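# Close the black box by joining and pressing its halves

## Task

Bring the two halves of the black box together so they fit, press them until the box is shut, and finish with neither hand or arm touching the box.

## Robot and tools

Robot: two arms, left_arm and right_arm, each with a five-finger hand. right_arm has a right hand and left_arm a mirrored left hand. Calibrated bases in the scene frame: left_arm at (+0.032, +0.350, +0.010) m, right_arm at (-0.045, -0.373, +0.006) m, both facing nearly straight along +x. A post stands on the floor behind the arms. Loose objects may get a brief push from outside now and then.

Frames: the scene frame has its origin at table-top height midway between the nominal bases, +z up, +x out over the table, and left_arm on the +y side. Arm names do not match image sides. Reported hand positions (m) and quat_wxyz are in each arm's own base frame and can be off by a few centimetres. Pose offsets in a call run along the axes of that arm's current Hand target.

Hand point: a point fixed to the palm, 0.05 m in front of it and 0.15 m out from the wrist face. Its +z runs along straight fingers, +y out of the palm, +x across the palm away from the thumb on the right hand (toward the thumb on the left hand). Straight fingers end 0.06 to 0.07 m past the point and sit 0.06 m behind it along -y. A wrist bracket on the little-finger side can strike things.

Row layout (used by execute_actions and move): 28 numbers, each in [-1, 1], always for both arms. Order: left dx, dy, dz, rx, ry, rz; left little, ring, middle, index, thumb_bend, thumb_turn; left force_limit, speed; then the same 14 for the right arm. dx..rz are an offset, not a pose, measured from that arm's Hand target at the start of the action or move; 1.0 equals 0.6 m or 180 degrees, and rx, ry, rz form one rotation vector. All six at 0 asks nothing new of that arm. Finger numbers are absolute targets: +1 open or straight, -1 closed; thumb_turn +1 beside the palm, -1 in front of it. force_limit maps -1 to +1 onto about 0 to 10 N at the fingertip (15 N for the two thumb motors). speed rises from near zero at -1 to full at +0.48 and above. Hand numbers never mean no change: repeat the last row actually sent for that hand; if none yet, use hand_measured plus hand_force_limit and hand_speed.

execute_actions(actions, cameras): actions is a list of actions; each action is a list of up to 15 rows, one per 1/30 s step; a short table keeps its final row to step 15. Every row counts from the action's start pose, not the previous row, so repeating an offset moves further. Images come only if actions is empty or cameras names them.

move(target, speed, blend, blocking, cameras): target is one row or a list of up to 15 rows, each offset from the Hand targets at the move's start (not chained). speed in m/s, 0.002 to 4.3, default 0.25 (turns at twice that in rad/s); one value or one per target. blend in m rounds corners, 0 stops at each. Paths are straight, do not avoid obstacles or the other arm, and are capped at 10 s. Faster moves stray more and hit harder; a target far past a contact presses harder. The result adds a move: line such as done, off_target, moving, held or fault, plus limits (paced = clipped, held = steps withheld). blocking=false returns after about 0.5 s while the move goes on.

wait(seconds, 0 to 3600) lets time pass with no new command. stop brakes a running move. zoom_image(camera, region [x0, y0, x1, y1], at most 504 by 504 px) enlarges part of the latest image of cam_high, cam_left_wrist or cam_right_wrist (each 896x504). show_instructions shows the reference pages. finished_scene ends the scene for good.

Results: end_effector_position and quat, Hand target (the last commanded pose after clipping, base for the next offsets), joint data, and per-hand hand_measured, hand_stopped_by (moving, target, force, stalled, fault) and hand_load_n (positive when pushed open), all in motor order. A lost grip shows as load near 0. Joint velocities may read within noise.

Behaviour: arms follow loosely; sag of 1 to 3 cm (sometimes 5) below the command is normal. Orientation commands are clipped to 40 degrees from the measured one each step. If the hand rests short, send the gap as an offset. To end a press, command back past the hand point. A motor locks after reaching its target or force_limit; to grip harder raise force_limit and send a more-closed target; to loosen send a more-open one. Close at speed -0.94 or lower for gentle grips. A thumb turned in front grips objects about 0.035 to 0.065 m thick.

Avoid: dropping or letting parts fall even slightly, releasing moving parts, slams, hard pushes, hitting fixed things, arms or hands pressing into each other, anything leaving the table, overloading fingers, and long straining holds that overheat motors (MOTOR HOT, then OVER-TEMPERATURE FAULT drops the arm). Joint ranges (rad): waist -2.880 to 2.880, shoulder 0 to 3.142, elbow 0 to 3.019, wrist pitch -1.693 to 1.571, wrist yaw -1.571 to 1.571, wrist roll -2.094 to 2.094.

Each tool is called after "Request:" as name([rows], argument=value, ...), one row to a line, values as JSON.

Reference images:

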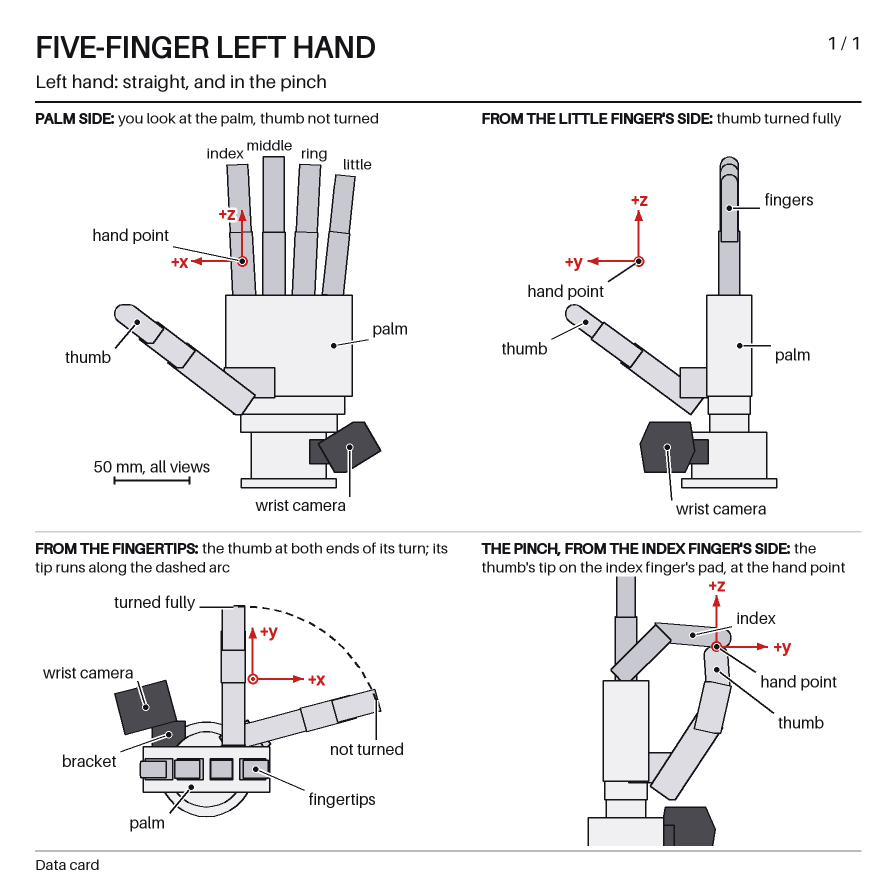

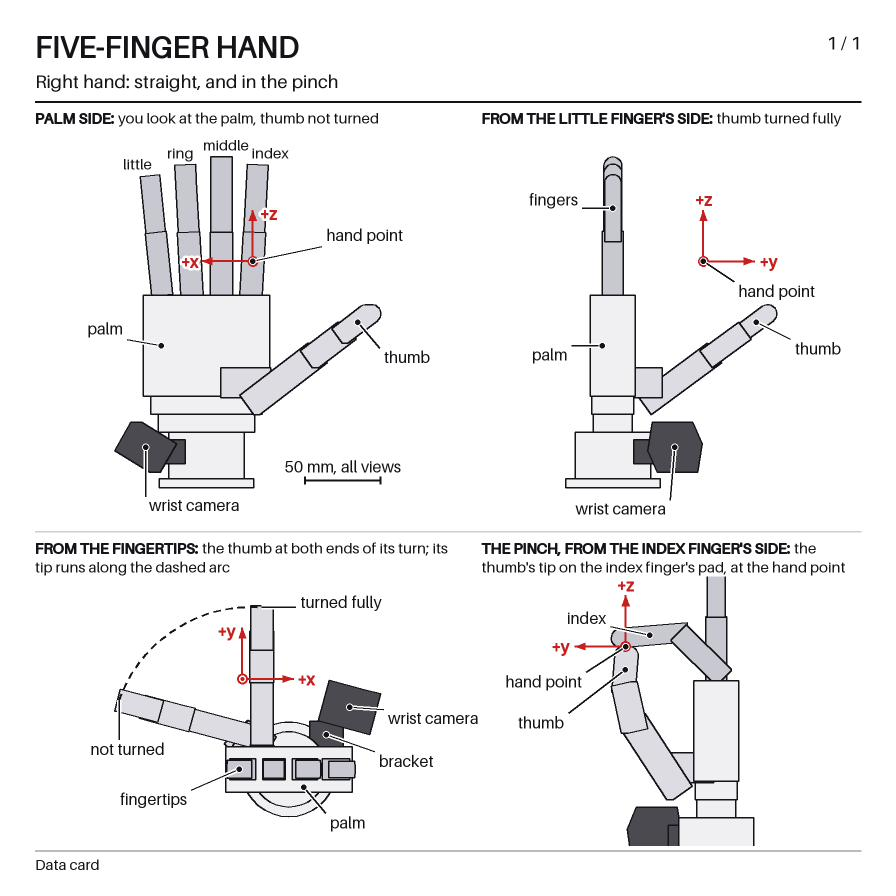

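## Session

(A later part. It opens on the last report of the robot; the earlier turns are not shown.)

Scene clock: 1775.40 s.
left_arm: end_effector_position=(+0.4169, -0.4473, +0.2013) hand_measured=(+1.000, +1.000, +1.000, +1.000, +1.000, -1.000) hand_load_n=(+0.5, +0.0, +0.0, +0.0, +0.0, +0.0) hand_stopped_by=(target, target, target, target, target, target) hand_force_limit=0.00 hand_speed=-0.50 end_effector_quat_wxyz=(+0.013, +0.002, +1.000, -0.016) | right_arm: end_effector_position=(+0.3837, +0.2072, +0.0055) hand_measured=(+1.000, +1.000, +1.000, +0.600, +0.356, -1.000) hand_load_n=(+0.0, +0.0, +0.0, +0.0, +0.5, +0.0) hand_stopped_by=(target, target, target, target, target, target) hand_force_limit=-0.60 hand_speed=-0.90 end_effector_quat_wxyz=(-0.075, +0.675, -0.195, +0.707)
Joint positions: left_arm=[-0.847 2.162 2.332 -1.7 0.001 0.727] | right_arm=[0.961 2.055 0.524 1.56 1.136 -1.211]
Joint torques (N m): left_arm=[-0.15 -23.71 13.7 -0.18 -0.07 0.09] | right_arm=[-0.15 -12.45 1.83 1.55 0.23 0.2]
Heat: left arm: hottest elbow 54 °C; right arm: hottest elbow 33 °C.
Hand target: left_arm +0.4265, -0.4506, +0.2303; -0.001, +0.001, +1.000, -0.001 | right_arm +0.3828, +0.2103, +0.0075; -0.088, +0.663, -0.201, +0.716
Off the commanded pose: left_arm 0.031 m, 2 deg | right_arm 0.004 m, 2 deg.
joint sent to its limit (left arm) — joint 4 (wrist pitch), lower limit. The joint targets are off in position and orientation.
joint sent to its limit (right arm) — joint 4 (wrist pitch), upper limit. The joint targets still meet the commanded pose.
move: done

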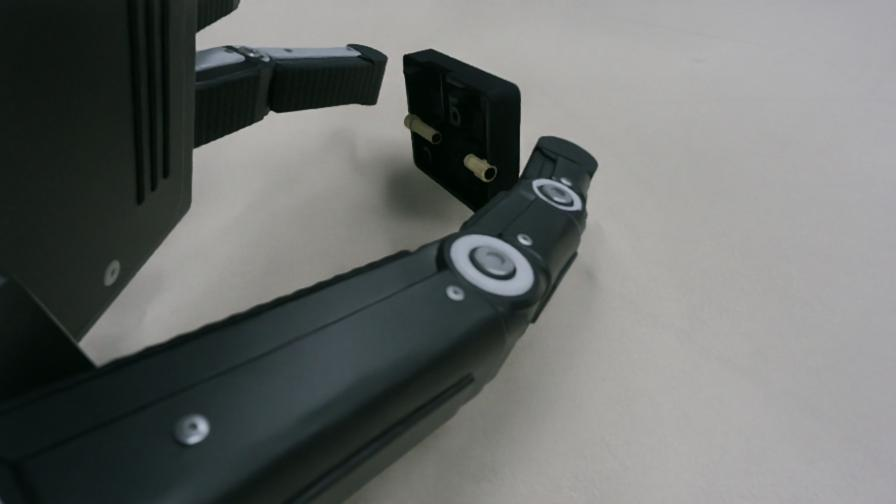

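Request:
move([
  [0,0,0,0,0,0,1,1,1,1,1,-1,0,-0.5,0,0,0,0,0,0,1,1,1,0.95,0.355,-1,-0.6,-0.5],
  [0,0,0,0,0,0,1,1,1,1,1,-1,0,-0.5,0.0609,-0.0269,0.0027,0,0,0,1,1,1,0.95,0.355,-1,-0.6,-0.5],
  [0,0,0,0,0,0,1,1,1,1,1,-1,0,-0.5,0.1371,-0.0606,0.006,0,0,0,1,1,1,0.95,0.355,-1,-0.6,-0.5],
], speed=0.06, cameras=["cam_right_wrist", "cam_left_wrist", "cam_high"])

Scene clock: 1789.30 s.
left_arm: end_effector_position=(+0.4169, -0.4473, +0.2013) hand_measured=(+1.000, +1.000, +1.000, +1.000, +1.000, -1.000) hand_load_n=(+0.0, +0.5, +0.0, +0.0, +0.0, +0.0) hand_stopped_by=(target, target, target, target, target, target) hand_force_limit=0.00 hand_speed=-0.50 end_effector_quat_wxyz=(+0.013, +0.002, +1.000, -0.016) | right_arm: end_effector_position=(+0.3840, +0.2086, +0.0906) hand_measured=(+1.000, +1.000, +1.000, +0.950, +0.356, -1.000) hand_load_n=(+0.0, +0.0, +0.0, +0.0, +0.0, +0.0) hand_stopped_by=(target, target, target, target, target, target) hand_force_limit=-0.60 hand_speed=-0.50 end_effector_quat_wxyz=(-0.085, +0.664, -0.199, +0.715)
Joint positions: left_arm=[-0.847 2.162 2.332 -1.7 0.001 0.727] | right_arm=[0.964 1.743 0.49 1.342 1.136 -1.242]
Joint torques (N m): left_arm=[-0.62 -23.82 13.64 -0.08 -0.08 0.09] | right_arm=[-0.21 -12.16 3.89 0.42 0.14 0.03]
Heat: left arm: hottest elbow 55 °C; right arm: hottest elbow 32 °C.
Hand target: left_arm +0.4265, -0.4506, +0.2303; -0.001, +0.001, +1.000, -0.001 | right_arm +0.3827, +0.2103, +0.0975; -0.088, +0.663, -0.201, +0.716
Off the commanded pose: left_arm 0.031 m, 2 deg | right_arm 0.007 m, 0 deg.
joint sent to its limit (left arm) — joint 4 (wrist pitch), lower limit. The joint targets are off in position and orientation.
move: done

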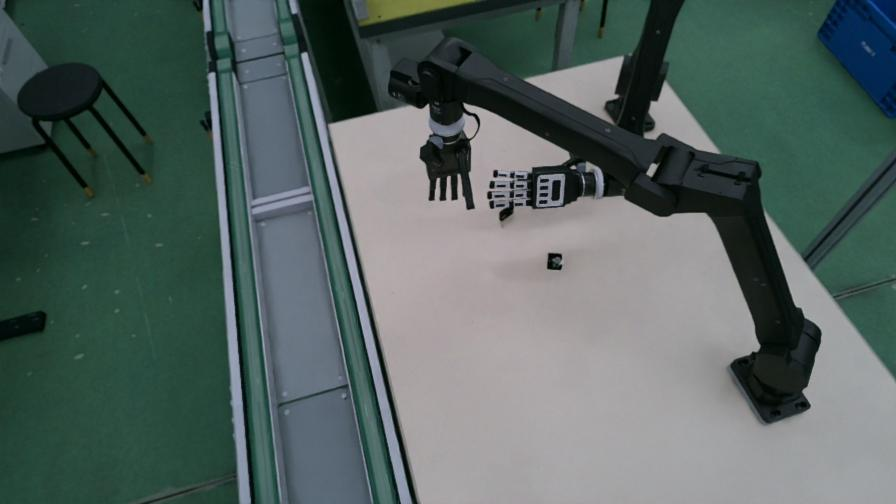

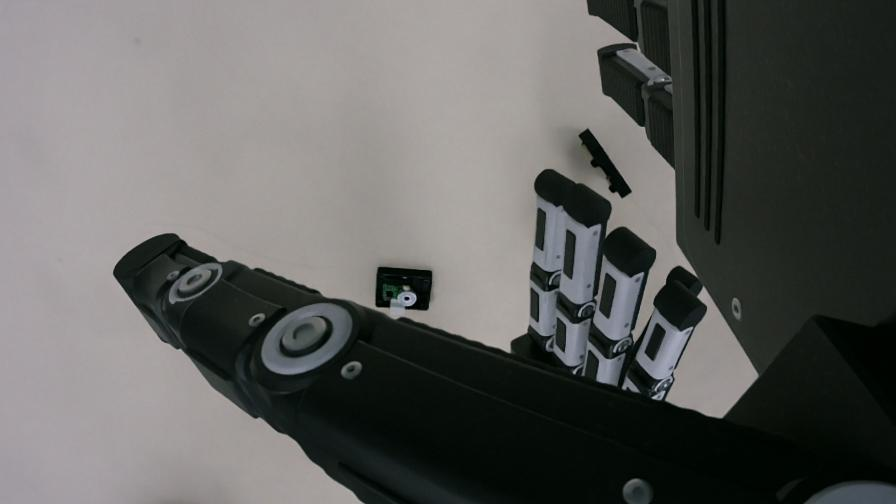

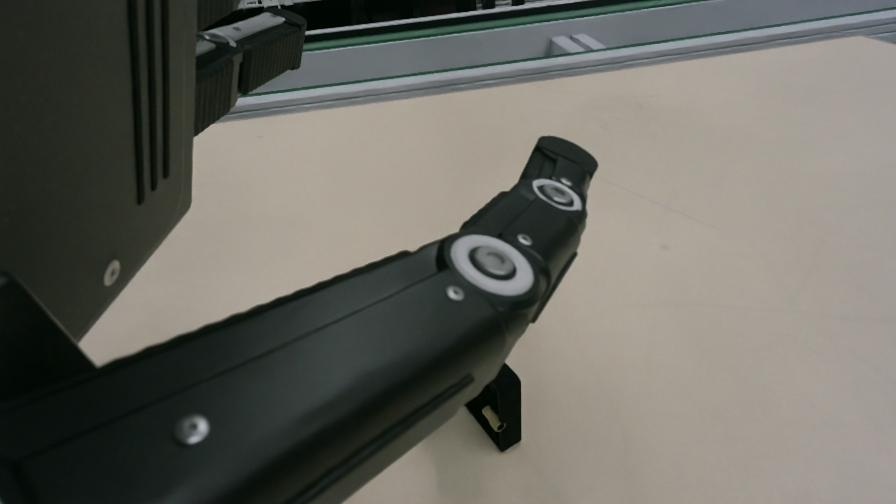

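Request:
move([
  [0,0,0,0,0,0,1,1,1,1,1,-1,0,-0.5,0.0282,0.006,-0.0605,0,0,0,1,1,1,0.95,0.355,-1,-0.6,-0.5],
  [0,0,0,0,0,0,1,1,1,1,1,-1,0,-0.5,0.0282,0.006,-0.0605,-0.117,-0.221,0.4335,1,1,1,0.95,0.355,-1,-0.6,-0.5],
], speed=[0.1,0.2], cameras=["cam_right_wrist", "cam_left_wrist", "cam_high"])

Scene clock: 1837.27 s.
left_arm: end_effector_position=(+0.4169, -0.4473, +0.2013) hand_measured=(+1.000, +1.000, +1.000, +1.000, +1.000, -1.000) hand_load_n=(+0.0, +0.0, +0.0, +0.0, +0.0, +0.0) hand_stopped_by=(target, target, target, target, target, target) hand_force_limit=0.00 hand_speed=-0.50 end_effector_quat_wxyz=(+0.013, +0.002, +1.000, -0.016) | right_arm: end_effector_position=(+0.3420, +0.2056, +0.1013) hand_measured=(+1.000, +1.000, +1.000, +0.950, +0.356, -1.000) hand_load_n=(+0.0, +0.0, +0.0, +0.0, +0.0, +0.0) hand_stopped_by=(target, target, target, target, target, target) hand_force_limit=-0.60 hand_speed=-0.50 end_effector_quat_wxyz=(-0.442, +0.593, -0.638, +0.212)
Joint positions: left_arm=[-0.847 2.162 2.332 -1.7 0.001 0.727] | right_arm=[0.482 0.961 0.409 -0.002 0.155 0.469]
Joint torques (N m): left_arm=[-0.15 -23.65 13.57 -0.17 -0.06 0.09] | right_arm=[-2.08 -5.01 8.24 1.65 -0.01 0.25]
Heat: left arm: hottest elbow 55 °C; right arm: hottest elbow 33 °C.
Hand target: left_arm +0.4265, -0.4506, +0.2303; -0.001, +0.001, +1.000, -0.001 | right_arm +0.3446, +0.2066, +0.1101; -0.455, +0.583, -0.639, +0.212
Off the commanded pose: left_arm 0.031 m, 2 deg | right_arm 0.009 m, 2 deg.
joint sent to its limit (left arm) — joint 4 (wrist pitch), lower limit. The joint targets are off in position and orientation.
move: done

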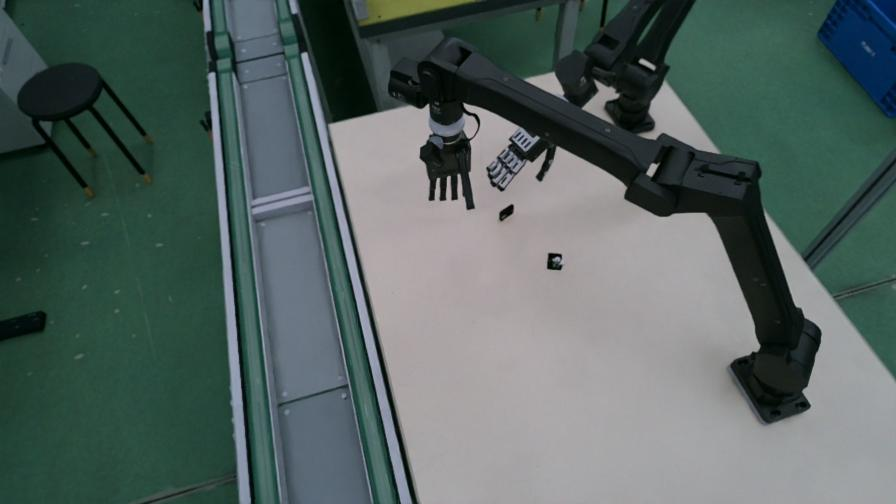

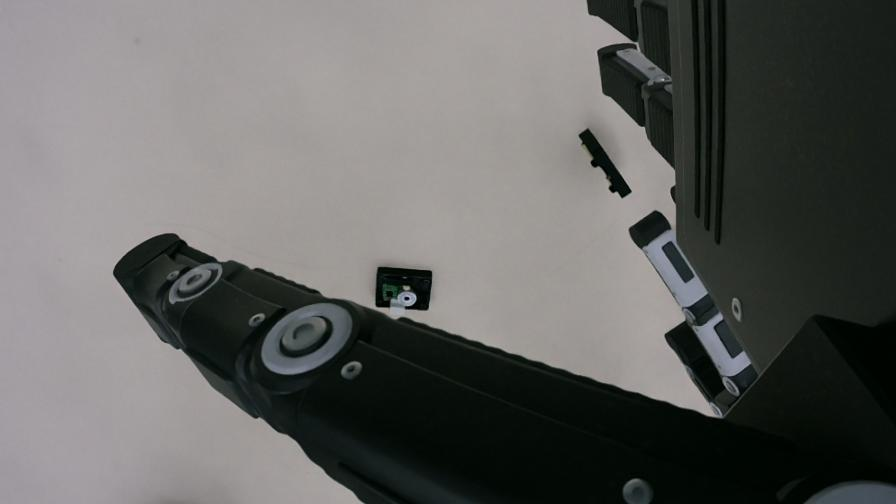

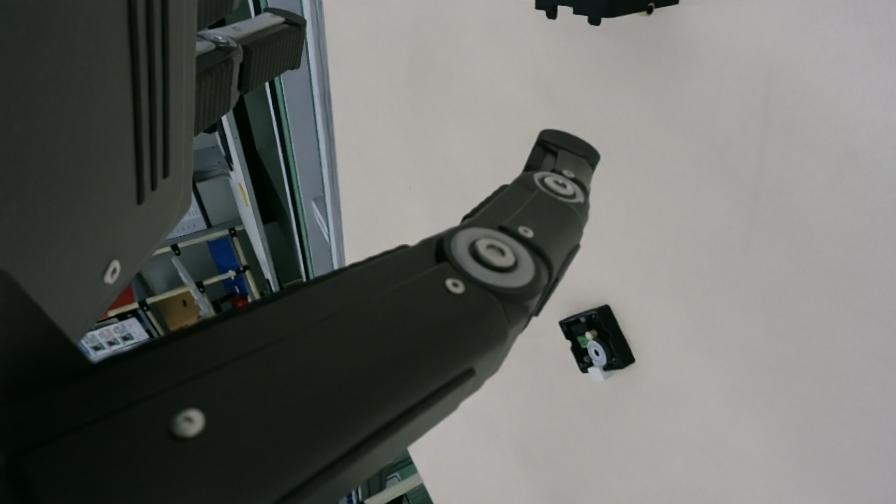

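Request:
move([
  [0,0,0,0,0,0,1,1,1,1,1,-1,0,-0.5,0.0278,0.024,0.0732,0,0,0,1,1,1,0.6,0.355,-1,-0.6,-0.5],
], speed=0.08, cameras=["cam_right_wrist", "cam_left_wrist"])

Scene clock: 1850.27 s.
left_arm: end_effector_position=(+0.4169, -0.4473, +0.2013) hand_measured=(+1.000, +1.000, +1.000, +1.000, +1.000, -1.000) hand_load_n=(+0.0, +0.0, +0.0, +0.0, +0.0, +0.0) hand_stopped_by=(target, target, target, target, target, target) hand_force_limit=0.00 hand_speed=-0.50 end_effector_quat_wxyz=(+0.013, +0.002, +1.000, -0.016) | right_arm: end_effector_position=(+0.3682, +0.2076, +0.0689) hand_measured=(+1.000, +1.000, +1.000, +0.600, +0.356, -1.000) hand_load_n=(-0.5, +0.0, +0.0, +0.0, +0.0, +0.0) hand_stopped_by=(target, target, target, target, target, target) hand_force_limit=-0.60 hand_speed=-0.50 end_effector_quat_wxyz=(+0.450, -0.585, +0.643, -0.206)
Joint positions: left_arm=[-0.847 2.162 2.332 -1.7 0.001 0.727] | right_arm=[0.436 1.147 0.397 0.211 0.109 0.468]
Joint torques (N m): left_arm=[-0.26 -23.65 13.59 -0.09 -0.05 0.1] | right_arm=[-1.79 -4.01 7.82 1.98 0 -0.03]
Heat: left arm: hottest elbow 55 °C; right arm: hottest elbow 34 °C.
Hand target: left_arm +0.4265, -0.4506, +0.2303; -0.001, +0.001, +1.000, -0.001 | right_arm +0.3746, +0.2056, +0.0711; +0.454, -0.583, +0.639, -0.212
Off the commanded pose: left_arm 0.031 m, 2 deg | right_arm 0.007 m, 1 deg.
joint sent to its limit (left arm) — joint 4 (wrist pitch), lower limit. The joint targets are off in position and orientation.
move: done
Images, in order (width x height): cam_left_wrist 896x504, cam_right_wrist 896x504.

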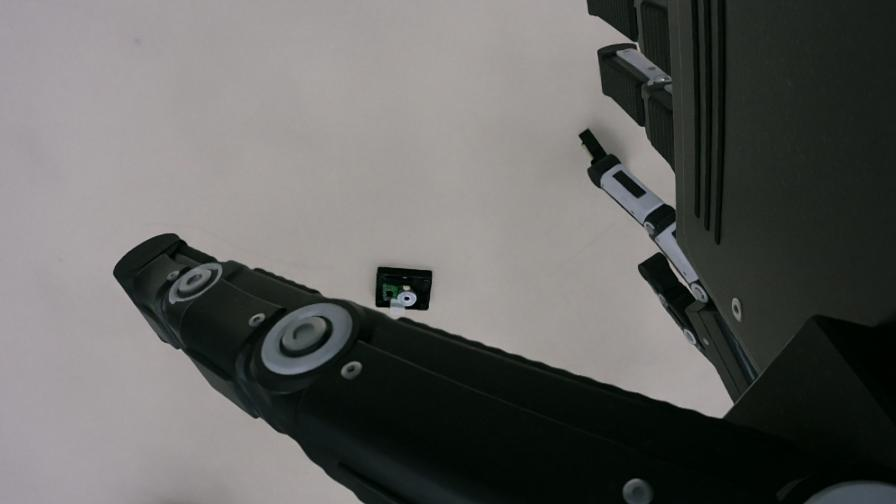

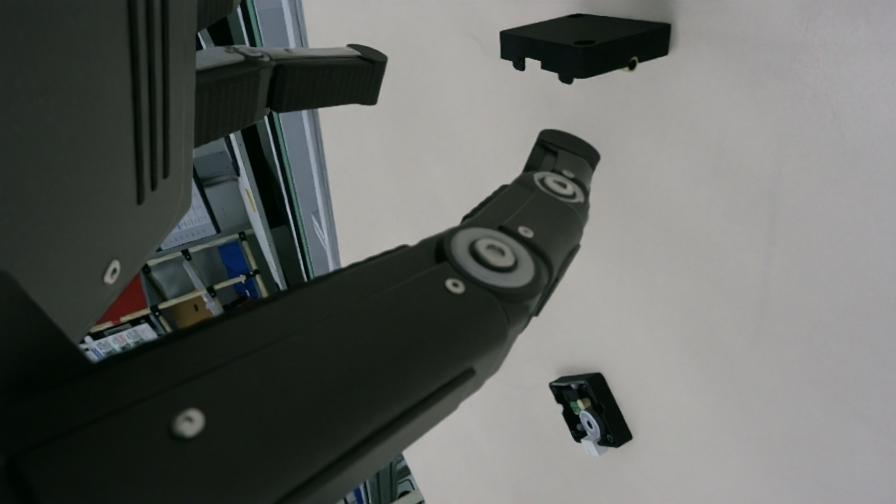

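Request:
zoom_image(camera="cam_right_wrist", region=[480, 0, 700, 160])

Scaled by 2.291 from the camera's image (finer frame: 1280x720).

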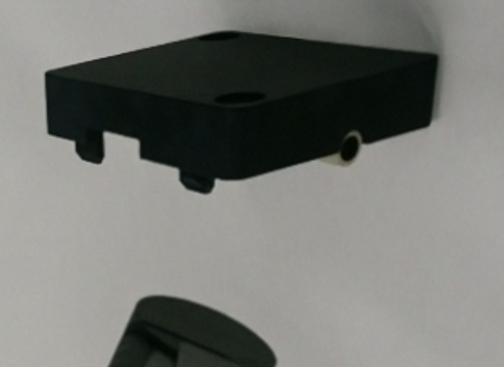

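Request:
move([
  [0,0,0,0,0,0,1,1,1,1,1,-1,0,-0.5,0.0145,0.0035,0.0375,0,0,0,1,1,1,0.6,0.355,-1,-0.6,-0.5],
], speed=0.05, cameras=["cam_right_wrist"])

Request:
zoom_image(camera="cam_right_wrist", region=[380, 0, 640, 200])

Scene clock: 1902.17 s.
left_arm: end_effector_position=(+0.4169, -0.4473, +0.2013) hand_measured=(+1.000, +1.000, +1.000, +1.000, +1.000, -1.000) hand_load_n=(+0.0, -0.5, +0.0, +0.0, +0.0, +0.0) hand_stopped_by=(target, target, target, target, target, target) hand_force_limit=0.00 hand_speed=-0.50 end_effector_quat_wxyz=(+0.013, +0.002, +1.000, -0.016) | right_arm: end_effector_position=(+0.3786, +0.2033, +0.0460) hand_measured=(+1.000, +1.000, +1.000, +0.600, +0.356, -1.000) hand_load_n=(+0.0, +0.0, +0.0, +0.0, +0.0, +0.0) hand_stopped_by=(target, target, target, target, target, target) hand_force_limit=-0.60 hand_speed=-0.50 end_effector_quat_wxyz=(+0.444, -0.588, +0.645, -0.203)
Joint positions: left_arm=[-0.847 2.162 2.332 -1.7 0.001 0.727] | right_arm=[0.405 1.25 0.397 0.299 0.082 0.452]
Joint torques (N m): left_arm=[-0.09 -23.12 13.59 -0.21 -0.06 0.11] | right_arm=[-1.79 -4.95 8.46 2.03 -0.04 -0.05]
Heat: left arm: hottest elbow 55 °C; right arm: hottest elbow 39 °C.
Hand target: left_arm +0.4265, -0.4506, +0.2303; -0.001, +0.001, +1.000, -0.001 | right_arm +0.3928, +0.2038, +0.0553; +0.454, -0.583, +0.639, -0.212
Off the commanded pose: left_arm 0.031 m, 2 deg | right_arm 0.017 m, 2 deg.
joint sent to its limit (left arm) — joint 4 (wrist pitch), lower limit. The joint targets are off in position and orientation.
move: off_target (right_arm)

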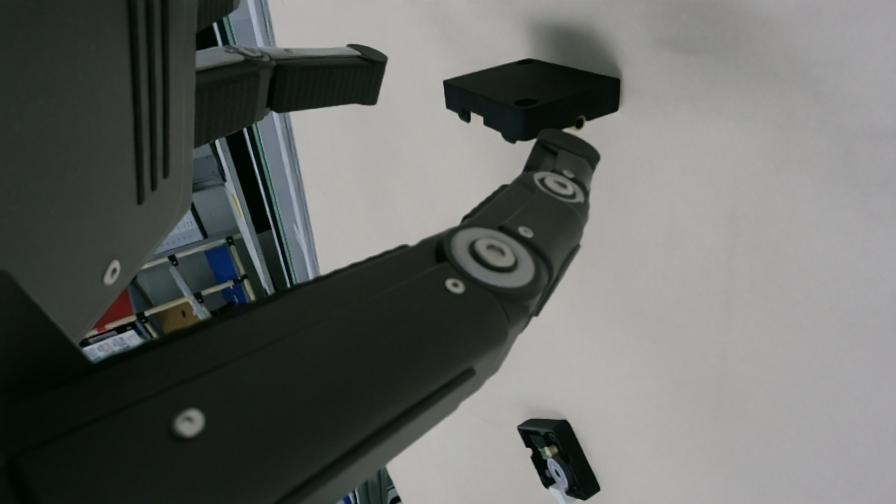

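Scaled by 1.938 from the camera's image (finer frame: 1280x720).

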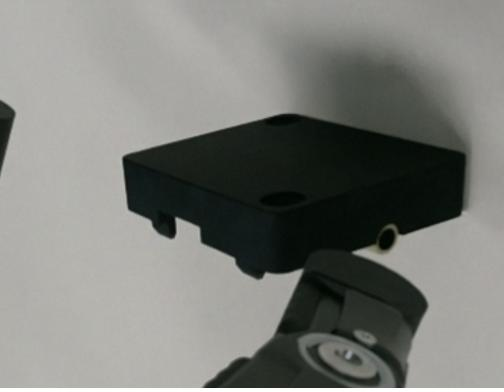

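Request:
move([
  [0,0,0,0,0,0,1,1,1,1,1,-1,0,-0.5,0.01,0.0235,0.0156,0,0,0,1,1,1,0.6,0.355,-1,-0.6,-0.5],
], speed=0.04, cameras=["cam_right_wrist"])

Request:
zoom_image(camera="cam_right_wrist", region=[380, 0, 640, 200])

Scene clock: 1944.87 s.
left_arm: end_effector_position=(+0.4169, -0.4473, +0.2013) hand_measured=(+1.000, +1.000, +1.000, +1.000, +1.000, -1.000) hand_load_n=(+0.0, +0.0, +0.0, +0.0, +0.0, +0.0) hand_stopped_by=(target, target, target, target, target, target) hand_force_limit=0.00 hand_speed=-0.50 end_effector_quat_wxyz=(+0.013, +0.002, +1.000, -0.016) | right_arm: end_effector_position=(+0.3868, +0.2069, +0.0363) hand_measured=(+1.000, +1.000, +1.000, +0.600, +0.356, -1.000) hand_load_n=(+0.0, -0.5, +0.0, +0.0, +0.5, +0.0) hand_stopped_by=(target, target, target, target, target, target) hand_force_limit=-0.60 hand_speed=-0.50 end_effector_quat_wxyz=(+0.451, -0.585, +0.642, -0.206)
Joint positions: left_arm=[-0.847 2.162 2.332 -1.7 0.001 0.727] | right_arm=[0.405 1.317 0.397 0.385 0.081 0.452]
Joint torques (N m): left_arm=[-0.5 -23.59 13.59 -0.16 -0.07 0.1] | right_arm=[-1.44 -5.83 6.83 1.92 -0.03 -0.03]
Heat: left arm: hottest elbow 55 °C; right arm: hottest elbow 40 °C.
Hand target: left_arm +0.4265, -0.4506, +0.2303; -0.001, +0.001, +1.000, -0.001 | right_arm +0.3934, +0.2038, +0.0374; +0.455, -0.583, +0.639, -0.212
Off the commanded pose: left_arm 0.031 m, 2 deg | right_arm 0.007 m, 1 deg.
joint sent to its limit (left arm) — joint 4 (wrist pitch), lower limit. The joint targets are off in position and orientation.
move: done

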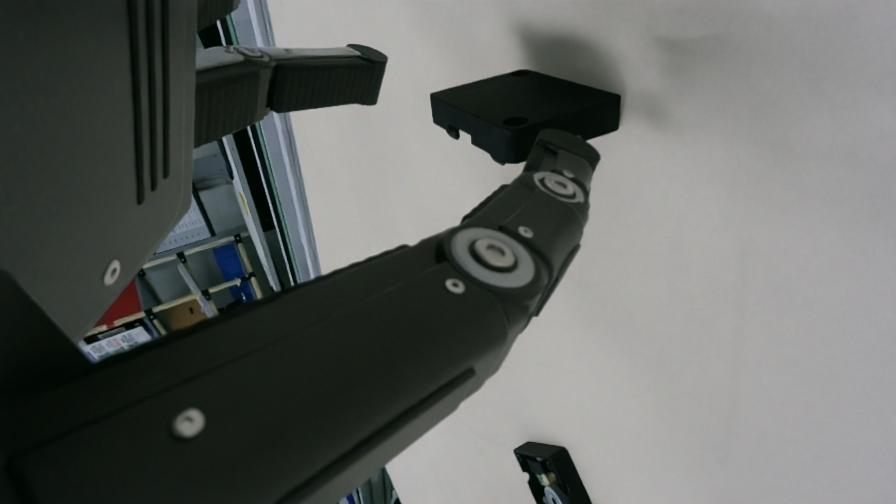

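Scaled by 1.938 from the camera's image (finer frame: 1280x720).

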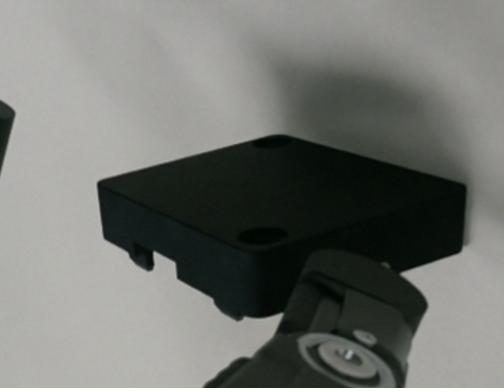

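Request:
move([
  [0,0,0,0,0,0,1,1,1,1,1,-1,0,-0.5,0.0087,0.0195,0.007,0,0,0,1,1,1,0.6,0.355,-1,-0.6,-0.5],
], speed=0.03, cameras=["cam_right_wrist"])

Request:
zoom_image(camera="cam_right_wrist", region=[380, 0, 640, 200])

Scene clock: 1961.10 s.
left_arm: end_effector_position=(+0.4169, -0.4473, +0.2013) hand_measured=(+1.000, +1.000, +1.000, +1.000, +1.000, -1.000) hand_load_n=(-0.5, +0.0, +0.0, +0.0, +0.0, +0.0) hand_stopped_by=(target, target, target, target, target, target) hand_force_limit=0.00 hand_speed=-0.50 end_effector_quat_wxyz=(+0.013, +0.002, +1.000, -0.016) | right_arm: end_effector_position=(+0.3859, +0.2066, +0.0246) hand_measured=(+1.000, +1.000, +1.000, +0.600, +0.356, -1.000) hand_load_n=(+0.0, +0.0, +0.0, +0.0, +0.0, +0.0) hand_stopped_by=(target, target, target, target, target, target) hand_force_limit=-0.60 hand_speed=-0.50 end_effector_quat_wxyz=(+0.452, -0.584, +0.641, -0.206)
Joint positions: left_arm=[-0.847 2.162 2.332 -1.7 0.001 0.727] | right_arm=[0.405 1.362 0.381 0.448 0.081 0.452]
Joint torques (N m): left_arm=[-0.62 -23.59 13.67 -0.16 -0.08 0.11] | right_arm=[-1.79 -5.89 6.28 1.96 -0.04 -0.03]
Heat: left arm: hottest elbow 55 °C; right arm: hottest elbow 39 °C.
Hand target: left_arm +0.4265, -0.4506, +0.2303; -0.001, +0.001, +1.000, -0.001 | right_arm +0.3909, +0.2028, +0.0242; +0.455, -0.583, +0.639, -0.212
Off the commanded pose: left_arm 0.031 m, 2 deg | right_arm 0.006 m, 1 deg.
joint sent to its limit (left arm) — joint 4 (wrist pitch), lower limit. The joint targets are off in position and orientation.
move: done

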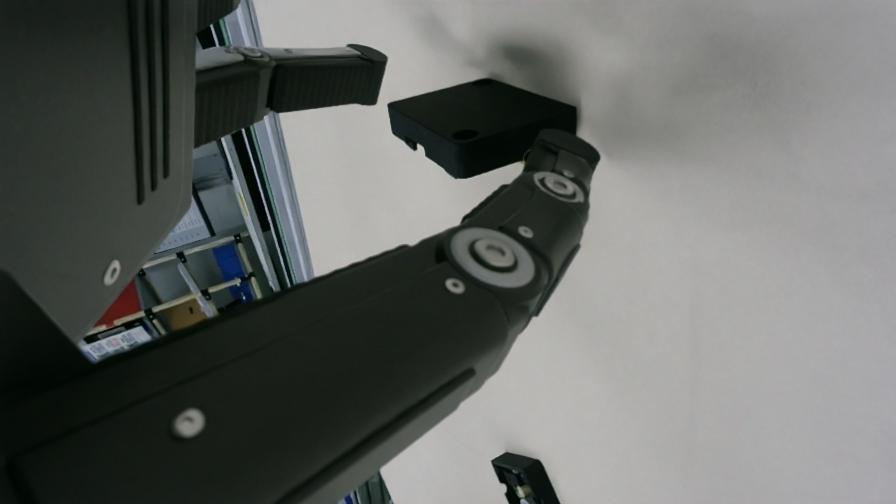

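Scaled by 1.938 from the camera's image (finer frame: 1280x720).

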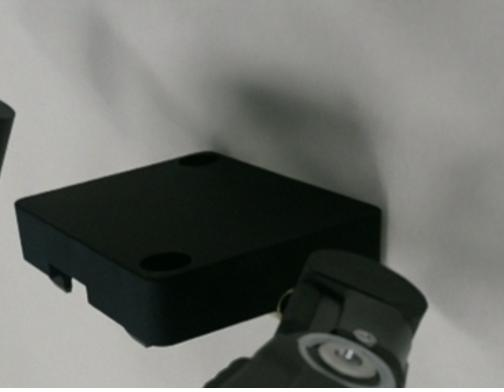

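Request:
move([
  [0,0,0,0,0,0,1,1,1,1,1,-1,0,-0.5,-0.0026,-0.0045,0.0086,0,0,0,1,1,1,0.6,0.355,-1,-0.6,-0.5],
], speed=0.03, cameras=["cam_right_wrist"])

Request:
zoom_image(camera="cam_right_wrist", region=[380, 0, 640, 200])

Scene clock: 1975.67 s.
left_arm: end_effector_position=(+0.4169, -0.4473, +0.2013) hand_measured=(+1.000, +1.000, +1.000, +1.000, +1.000, -1.000) hand_load_n=(+0.0, -0.5, +0.0, +0.0, +0.0, +0.0) hand_stopped_by=(target, target, target, target, target, target) hand_force_limit=0.00 hand_speed=-0.50 end_effector_quat_wxyz=(+0.013, +0.002, +1.000, -0.016) | right_arm: end_effector_position=(+0.3843, +0.2060, +0.0183) hand_measured=(+1.000, +1.000, +1.000, +0.600, +0.356, -1.000) hand_load_n=(+0.0, +0.0, +0.0, +0.0, +0.0, +0.0) hand_stopped_by=(target, target, target, target, target, target) hand_force_limit=-0.60 hand_speed=-0.50 end_effector_quat_wxyz=(+0.446, -0.587, +0.644, -0.204)
Joint positions: left_arm=[-0.847 2.162 2.332 -1.7 0.001 0.727] | right_arm=[0.405 1.377 0.381 0.448 0.081 0.452]
Joint torques (N m): left_arm=[-0.32 -24.06 13.64 -0.09 -0.08 0.11] | right_arm=[-1.96 -6.42 7.25 1.98 -0.02 -0.03]
Heat: left arm: hottest elbow 55 °C; right arm: hottest elbow 37 °C.
Hand target: left_arm +0.4265, -0.4506, +0.2303; -0.001, +0.001, +1.000, -0.001 | right_arm +0.3965, +0.2049, +0.0243; +0.455, -0.583, +0.639, -0.212
Off the commanded pose: left_arm 0.031 m, 2 deg | right_arm 0.014 m, 2 deg.
joint sent to its limit (left arm) — joint 4 (wrist pitch), lower limit. The joint targets are off in position and orientation.
move: off_target (right_arm)

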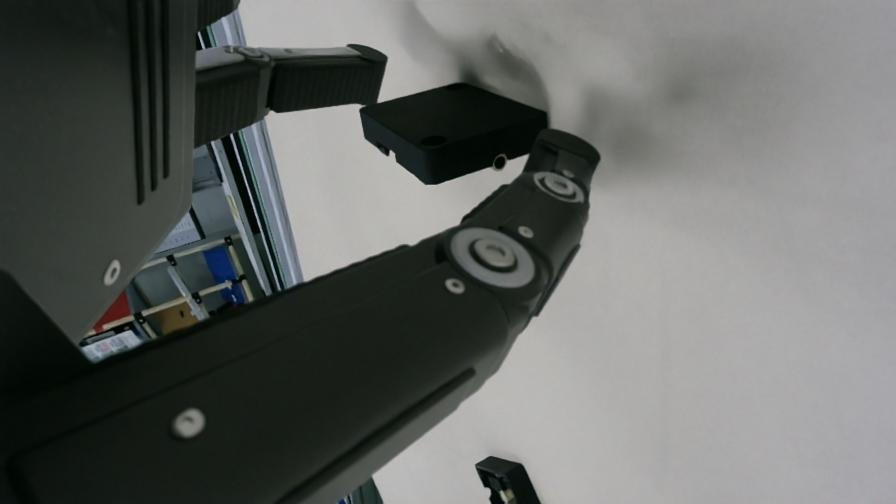

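Scaled by 1.938 from the camera's image (finer frame: 1280x720).

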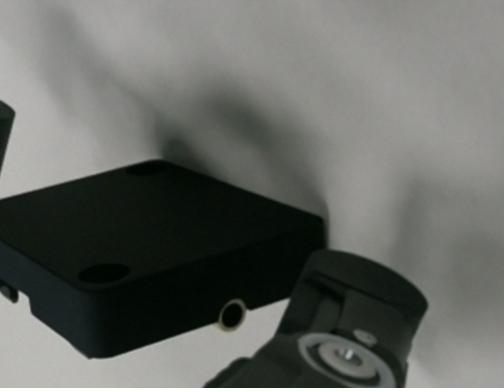

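Request:
execute_actions([
  [[0,0,0,0,0,0,1,1,1,1,1,-1,0,-0.5,0,0,0,0,0,0,1,1,1,0.3,0.355,-1,-0.8,-0.9]],
  [[0,0,0,0,0,0,1,1,1,1,1,-1,0,-0.5,0,0,0,0,0,0,1,1,1,0.3,0.355,-1,-0.8,-0.9]],
], cameras=["cam_right_wrist", "cam_left_wrist"])

Request:
zoom_image(camera="cam_right_wrist", region=[340, 0, 640, 230])

Scene clock: 2007.83 s.
left_arm: end_effector_position=(+0.4169, -0.4473, +0.2013) hand_measured=(+1.000, +1.000, +1.000, +1.000, +1.000, -1.000) hand_load_n=(+0.0, +0.0, +0.0, +0.0, +0.0, +0.0) hand_stopped_by=(target, target, target, target, target, target) hand_force_limit=0.00 hand_speed=-0.50 end_effector_quat_wxyz=(+0.013, +0.002, +1.000, -0.016) | right_arm: end_effector_position=(+0.3843, +0.2060, +0.0183) hand_measured=(+1.000, +1.000, +1.000, +0.300, +0.356, -1.000) hand_load_n=(-0.5, +0.0, +0.0, +0.0, +0.0, +0.0) hand_stopped_by=(target, target, target, target, target, target) hand_force_limit=-0.80 hand_speed=-0.90 end_effector_quat_wxyz=(+0.446, -0.587, +0.644, -0.204)
Joint positions: left_arm=[-0.847 2.162 2.332 -1.7 0.001 0.727] | right_arm=[0.405 1.377 0.381 0.448 0.081 0.451]
Joint torques (N m): left_arm=[-0.62 -24 13.52 -0.17 -0.08 0.1] | right_arm=[-1.61 -5.95 7.38 1.94 -0.03 -0.03]
Heat: left arm: hottest elbow 56 °C; right arm: hottest elbow 37 °C.
Hand target: left_arm +0.4265, -0.4506, +0.2303; -0.001, +0.001, +1.000, -0.001 | right_arm +0.3965, +0.2049, +0.0243; +0.455, -0.583, +0.639, -0.212
Off the commanded pose: left_arm 0.031 m, 2 deg | right_arm 0.014 m, 2 deg.
joint sent to its limit (left arm) — joint 4 (wrist pitch), lower limit. The joint targets are off in position and orientation.
Images, in order (width x height): cam_left_wrist 896x504, cam_right_wrist 896x504.

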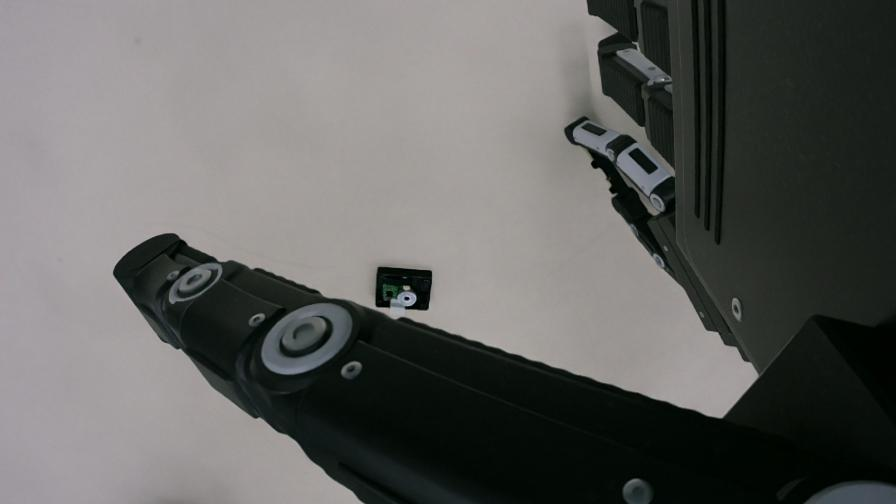

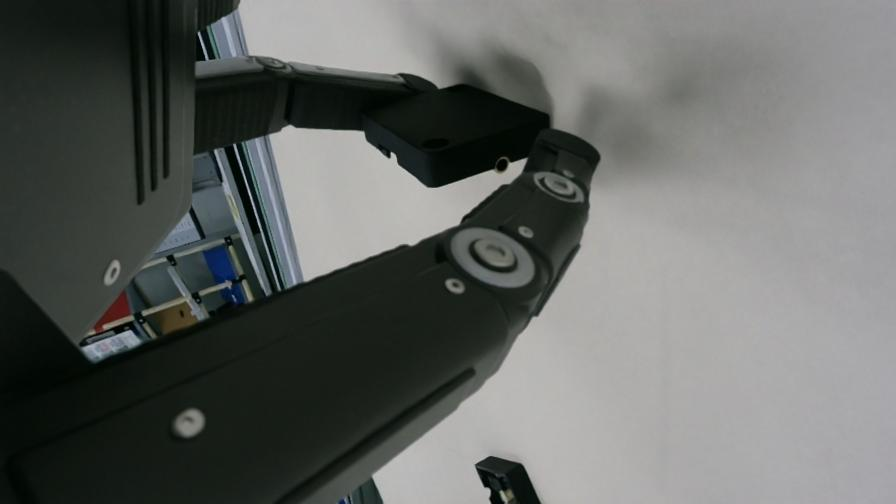

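Scaled by 1.680 from the camera's image (finer frame: 1280x720).

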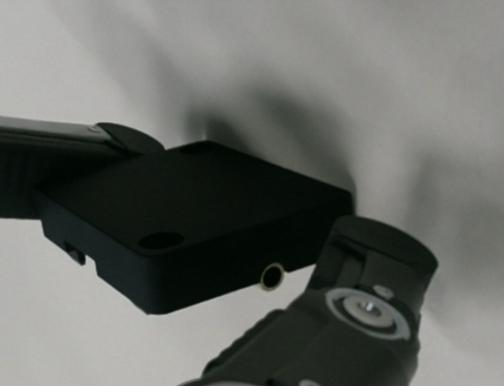

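Request:
execute_actions([
  [[0,0,0,0,0,0,1,1,1,1,1,-1,0,-0.5,0,0,0,0,0,0,1,1,1,0.2,0.355,-1,-0.6,-0.92]],
  [[0,0,0,0,0,0,1,1,1,1,1,-1,0,-0.5,0,0,0,0,0,0,1,1,1,0.2,0.355,-1,-0.6,-0.92]],
], cameras=["cam_right_wrist"])

Request:
zoom_image(camera="cam_right_wrist", region=[340, 0, 640, 230])

Scene clock: 2013.60 s.
left_arm: end_effector_position=(+0.4169, -0.4473, +0.2013) hand_measured=(+1.000, +1.000, +1.000, +1.000, +1.000, -1.000) hand_load_n=(+0.0, +0.0, +0.0, +0.0, +0.0, +0.0) hand_stopped_by=(target, target, target, target, target, target) hand_force_limit=0.00 hand_speed=-0.50 end_effector_quat_wxyz=(+0.013, +0.002, +1.000, -0.016) | right_arm: end_effector_position=(+0.3843, +0.2060, +0.0183) hand_measured=(+1.000, +1.000, +1.000, +0.200, +0.356, -1.000) hand_load_n=(+0.0, +0.0, +0.0, +0.0, +0.0, +0.0) hand_stopped_by=(target, target, target, target, target, target) hand_force_limit=-0.60 hand_speed=-0.92 end_effector_quat_wxyz=(+0.446, -0.587, +0.644, -0.204)
Joint positions: left_arm=[-0.847 2.162 2.332 -1.7 0.001 0.727] | right_arm=[0.405 1.377 0.381 0.448 0.081 0.451]
Joint torques (N m): left_arm=[-0.26 -23.82 13.6 -0.2 -0.06 0.09] | right_arm=[-1.67 -6.3 7.3 1.91 -0.06 -0.03]
Heat: left arm: hottest elbow 56 °C; right arm: hottest elbow 37 °C.
Hand target: left_arm +0.4265, -0.4506, +0.2303; -0.001, +0.001, +1.000, -0.001 | right_arm +0.3965, +0.2049, +0.0243; +0.455, -0.583, +0.639, -0.212
Off the commanded pose: left_arm 0.031 m, 2 deg | right_arm 0.014 m, 2 deg.
joint sent to its limit (left arm) — joint 4 (wrist pitch), lower limit. The joint targets are off in position and orientation.

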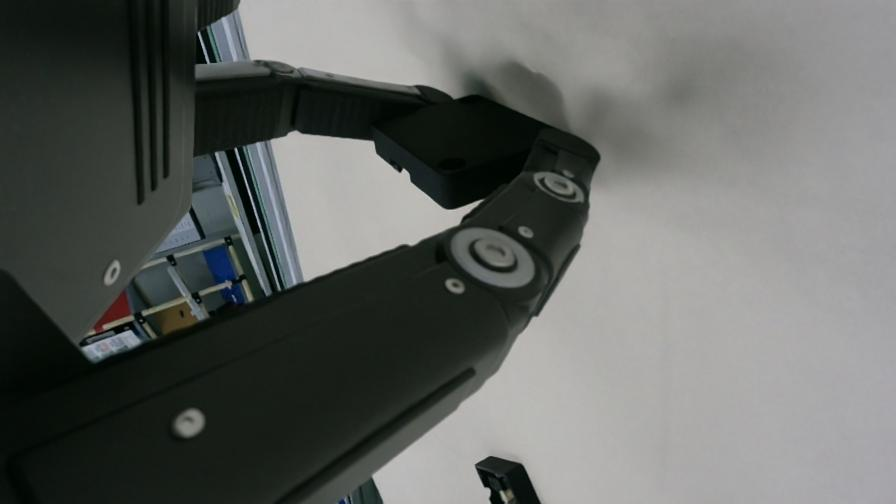

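Scaled by 1.680 from the camera's image (finer frame: 1280x720).

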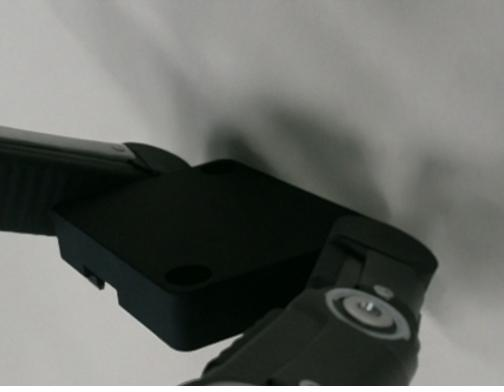

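Request:
execute_actions([
  [[0,0,0,0,0,0,1,1,1,1,1,-1,0,-0.5,0,0,0,0,0,0,1,1,1,0.03,0.355,-1,-0.6,-0.93]],
  [[0,0,0,0,0,0,1,1,1,1,1,-1,0,-0.5,0,0,0,0,0,0,1,1,1,0.03,0.355,-1,-0.6,-0.93]],
  [[0,0,0,0,0,0,1,1,1,1,1,-1,0,-0.5,0,0,0,0,0,0,1,1,1,0.03,0.355,-1,-0.6,-0.93]],
], cameras=["cam_right_wrist"])

Request:
zoom_image(camera="cam_right_wrist", region=[340, 0, 640, 230])

Scene clock: 2022.10 s.
left_arm: end_effector_position=(+0.4169, -0.4473, +0.2013) hand_measured=(+1.000, +1.000, +1.000, +1.000, +1.000, -1.000) hand_load_n=(+0.0, +0.0, +0.0, +0.0, +0.0, +0.0) hand_stopped_by=(target, target, target, target, target, target) hand_force_limit=0.00 hand_speed=-0.50 end_effector_quat_wxyz=(+0.013, +0.002, +1.000, -0.016) | right_arm: end_effector_position=(+0.3843, +0.2060, +0.0183) hand_measured=(+1.000, +1.000, +1.000, +0.168, +0.356, -1.000) hand_load_n=(+0.0, +0.0, +0.0, +3.0, +2.5, +0.0) hand_stopped_by=(target, target, target, force, target, target) hand_force_limit=-0.60 hand_speed=-0.93 end_effector_quat_wxyz=(+0.446, -0.587, +0.644, -0.204)
Joint positions: left_arm=[-0.847 2.162 2.332 -1.7 0.001 0.727] | right_arm=[0.405 1.377 0.381 0.448 0.081 0.451]
Joint torques (N m): left_arm=[-0.09 -23.77 13.61 -0.13 -0.07 0.11] | right_arm=[-1.55 -6.01 7.31 1.99 -0.02 -0.03]
Heat: left arm: hottest elbow 56 °C; right arm: hottest elbow 37 °C.
Hand target: left_arm +0.4265, -0.4506, +0.2303; -0.001, +0.001, +1.000, -0.001 | right_arm +0.3965, +0.2049, +0.0243; +0.455, -0.583, +0.639, -0.212
Off the commanded pose: left_arm 0.031 m, 2 deg | right_arm 0.014 m, 2 deg.
joint sent to its limit (left arm) — joint 4 (wrist pitch), lower limit. The joint targets are off in position and orientation.

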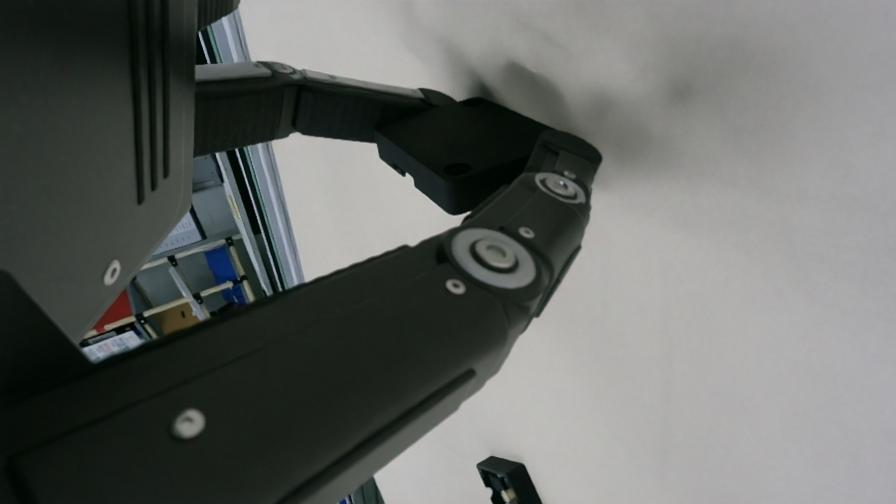

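Scaled by 1.680 from the camera's image (finer frame: 1280x720).

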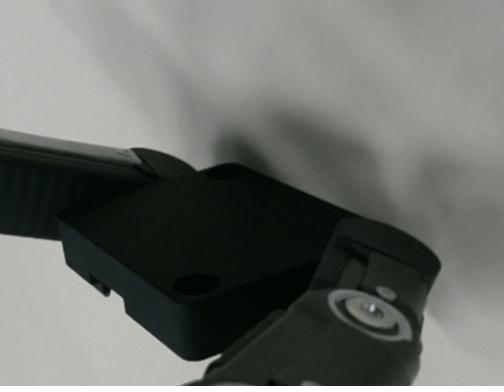

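Request:
move([
  [0,0,0,0,0,0,1,1,1,1,1,-1,0,-0.5,-0.0166,-0.04,-0.0249,0,0,0,1,1,1,0.03,0.355,-1,-0.6,-0.93],
  [0,0,0,0,0,0,1,1,1,1,1,-1,0,-0.5,-0.049,-0.0747,-0.1117,0,0,0,1,1,1,0.03,0.355,-1,-0.6,-0.93],
], speed=[0.04,0.1], blend=[0.005,0], cameras=["cam_right_wrist"])

Request:
zoom_image(camera="cam_right_wrist", region=[340, 0, 640, 230])

Scene clock: 2132.47 s.
left_arm: end_effector_position=(+0.4169, -0.4473, +0.2013) hand_measured=(+1.000, +1.000, +1.000, +1.000, +1.000, -1.000) hand_load_n=(+0.0, +0.0, +0.0, +0.0, -0.5, +0.0) hand_stopped_by=(target, target, target, target, target, target) hand_force_limit=0.00 hand_speed=-0.50 end_effector_quat_wxyz=(+0.013, +0.002, +1.000, -0.016) | right_arm: end_effector_position=(+0.3474, +0.1959, +0.0753) hand_measured=(+1.000, +1.000, +1.000, +0.168, +0.356, -1.000) hand_load_n=(+0.0, +0.0, +0.0, +3.0, +3.0, +0.0) hand_stopped_by=(target, target, target, force, target, target) hand_force_limit=-0.60 hand_speed=-0.93 end_effector_quat_wxyz=(-0.433, +0.596, -0.644, +0.207)
Joint positions: left_arm=[-0.847 2.162 2.332 -1.7 0.001 0.727] | right_arm=[0.434 1.038 0.381 0.081 0.112 0.451]
Joint torques (N m): left_arm=[0.03 -23.47 13.67 -0.12 -0.04 0.1] | right_arm=[-0.15 -5.48 11.21 0.81 0.32 0.21]
Heat: left arm: hottest elbow 56 °C; right arm: hottest elbow 37 °C.
Hand target: left_arm +0.4265, -0.4506, +0.2303; -0.001, +0.001, +1.000, -0.001 | right_arm +0.3630, +0.2048, +0.1033; -0.454, +0.583, -0.639, +0.212
Off the commanded pose: left_arm 0.031 m, 2 deg | right_arm 0.033 m, 3 deg.
joint sent to its limit (left arm) — joint 4 (wrist pitch), lower limit. The joint targets are off in position and orientation.
move: off_target (right_arm)

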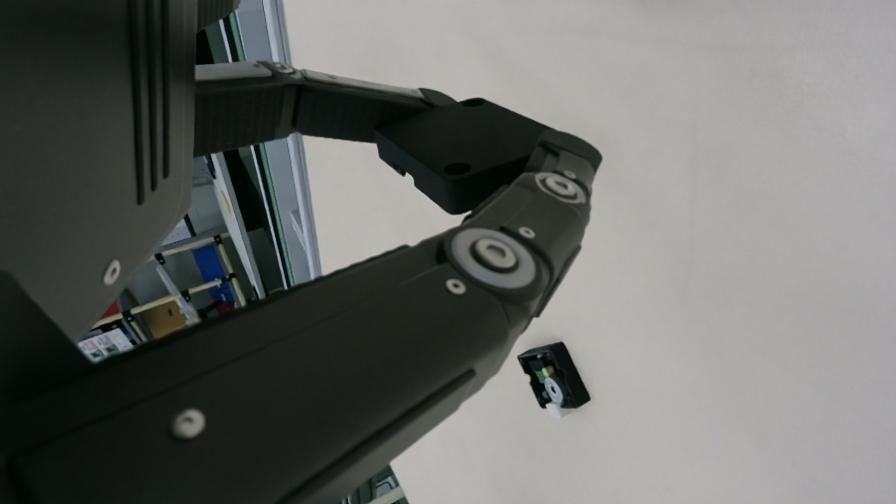

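Scaled by 1.680 from the camera's image (finer frame: 1280x720).

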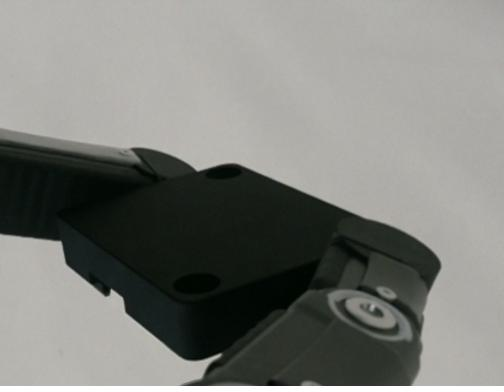

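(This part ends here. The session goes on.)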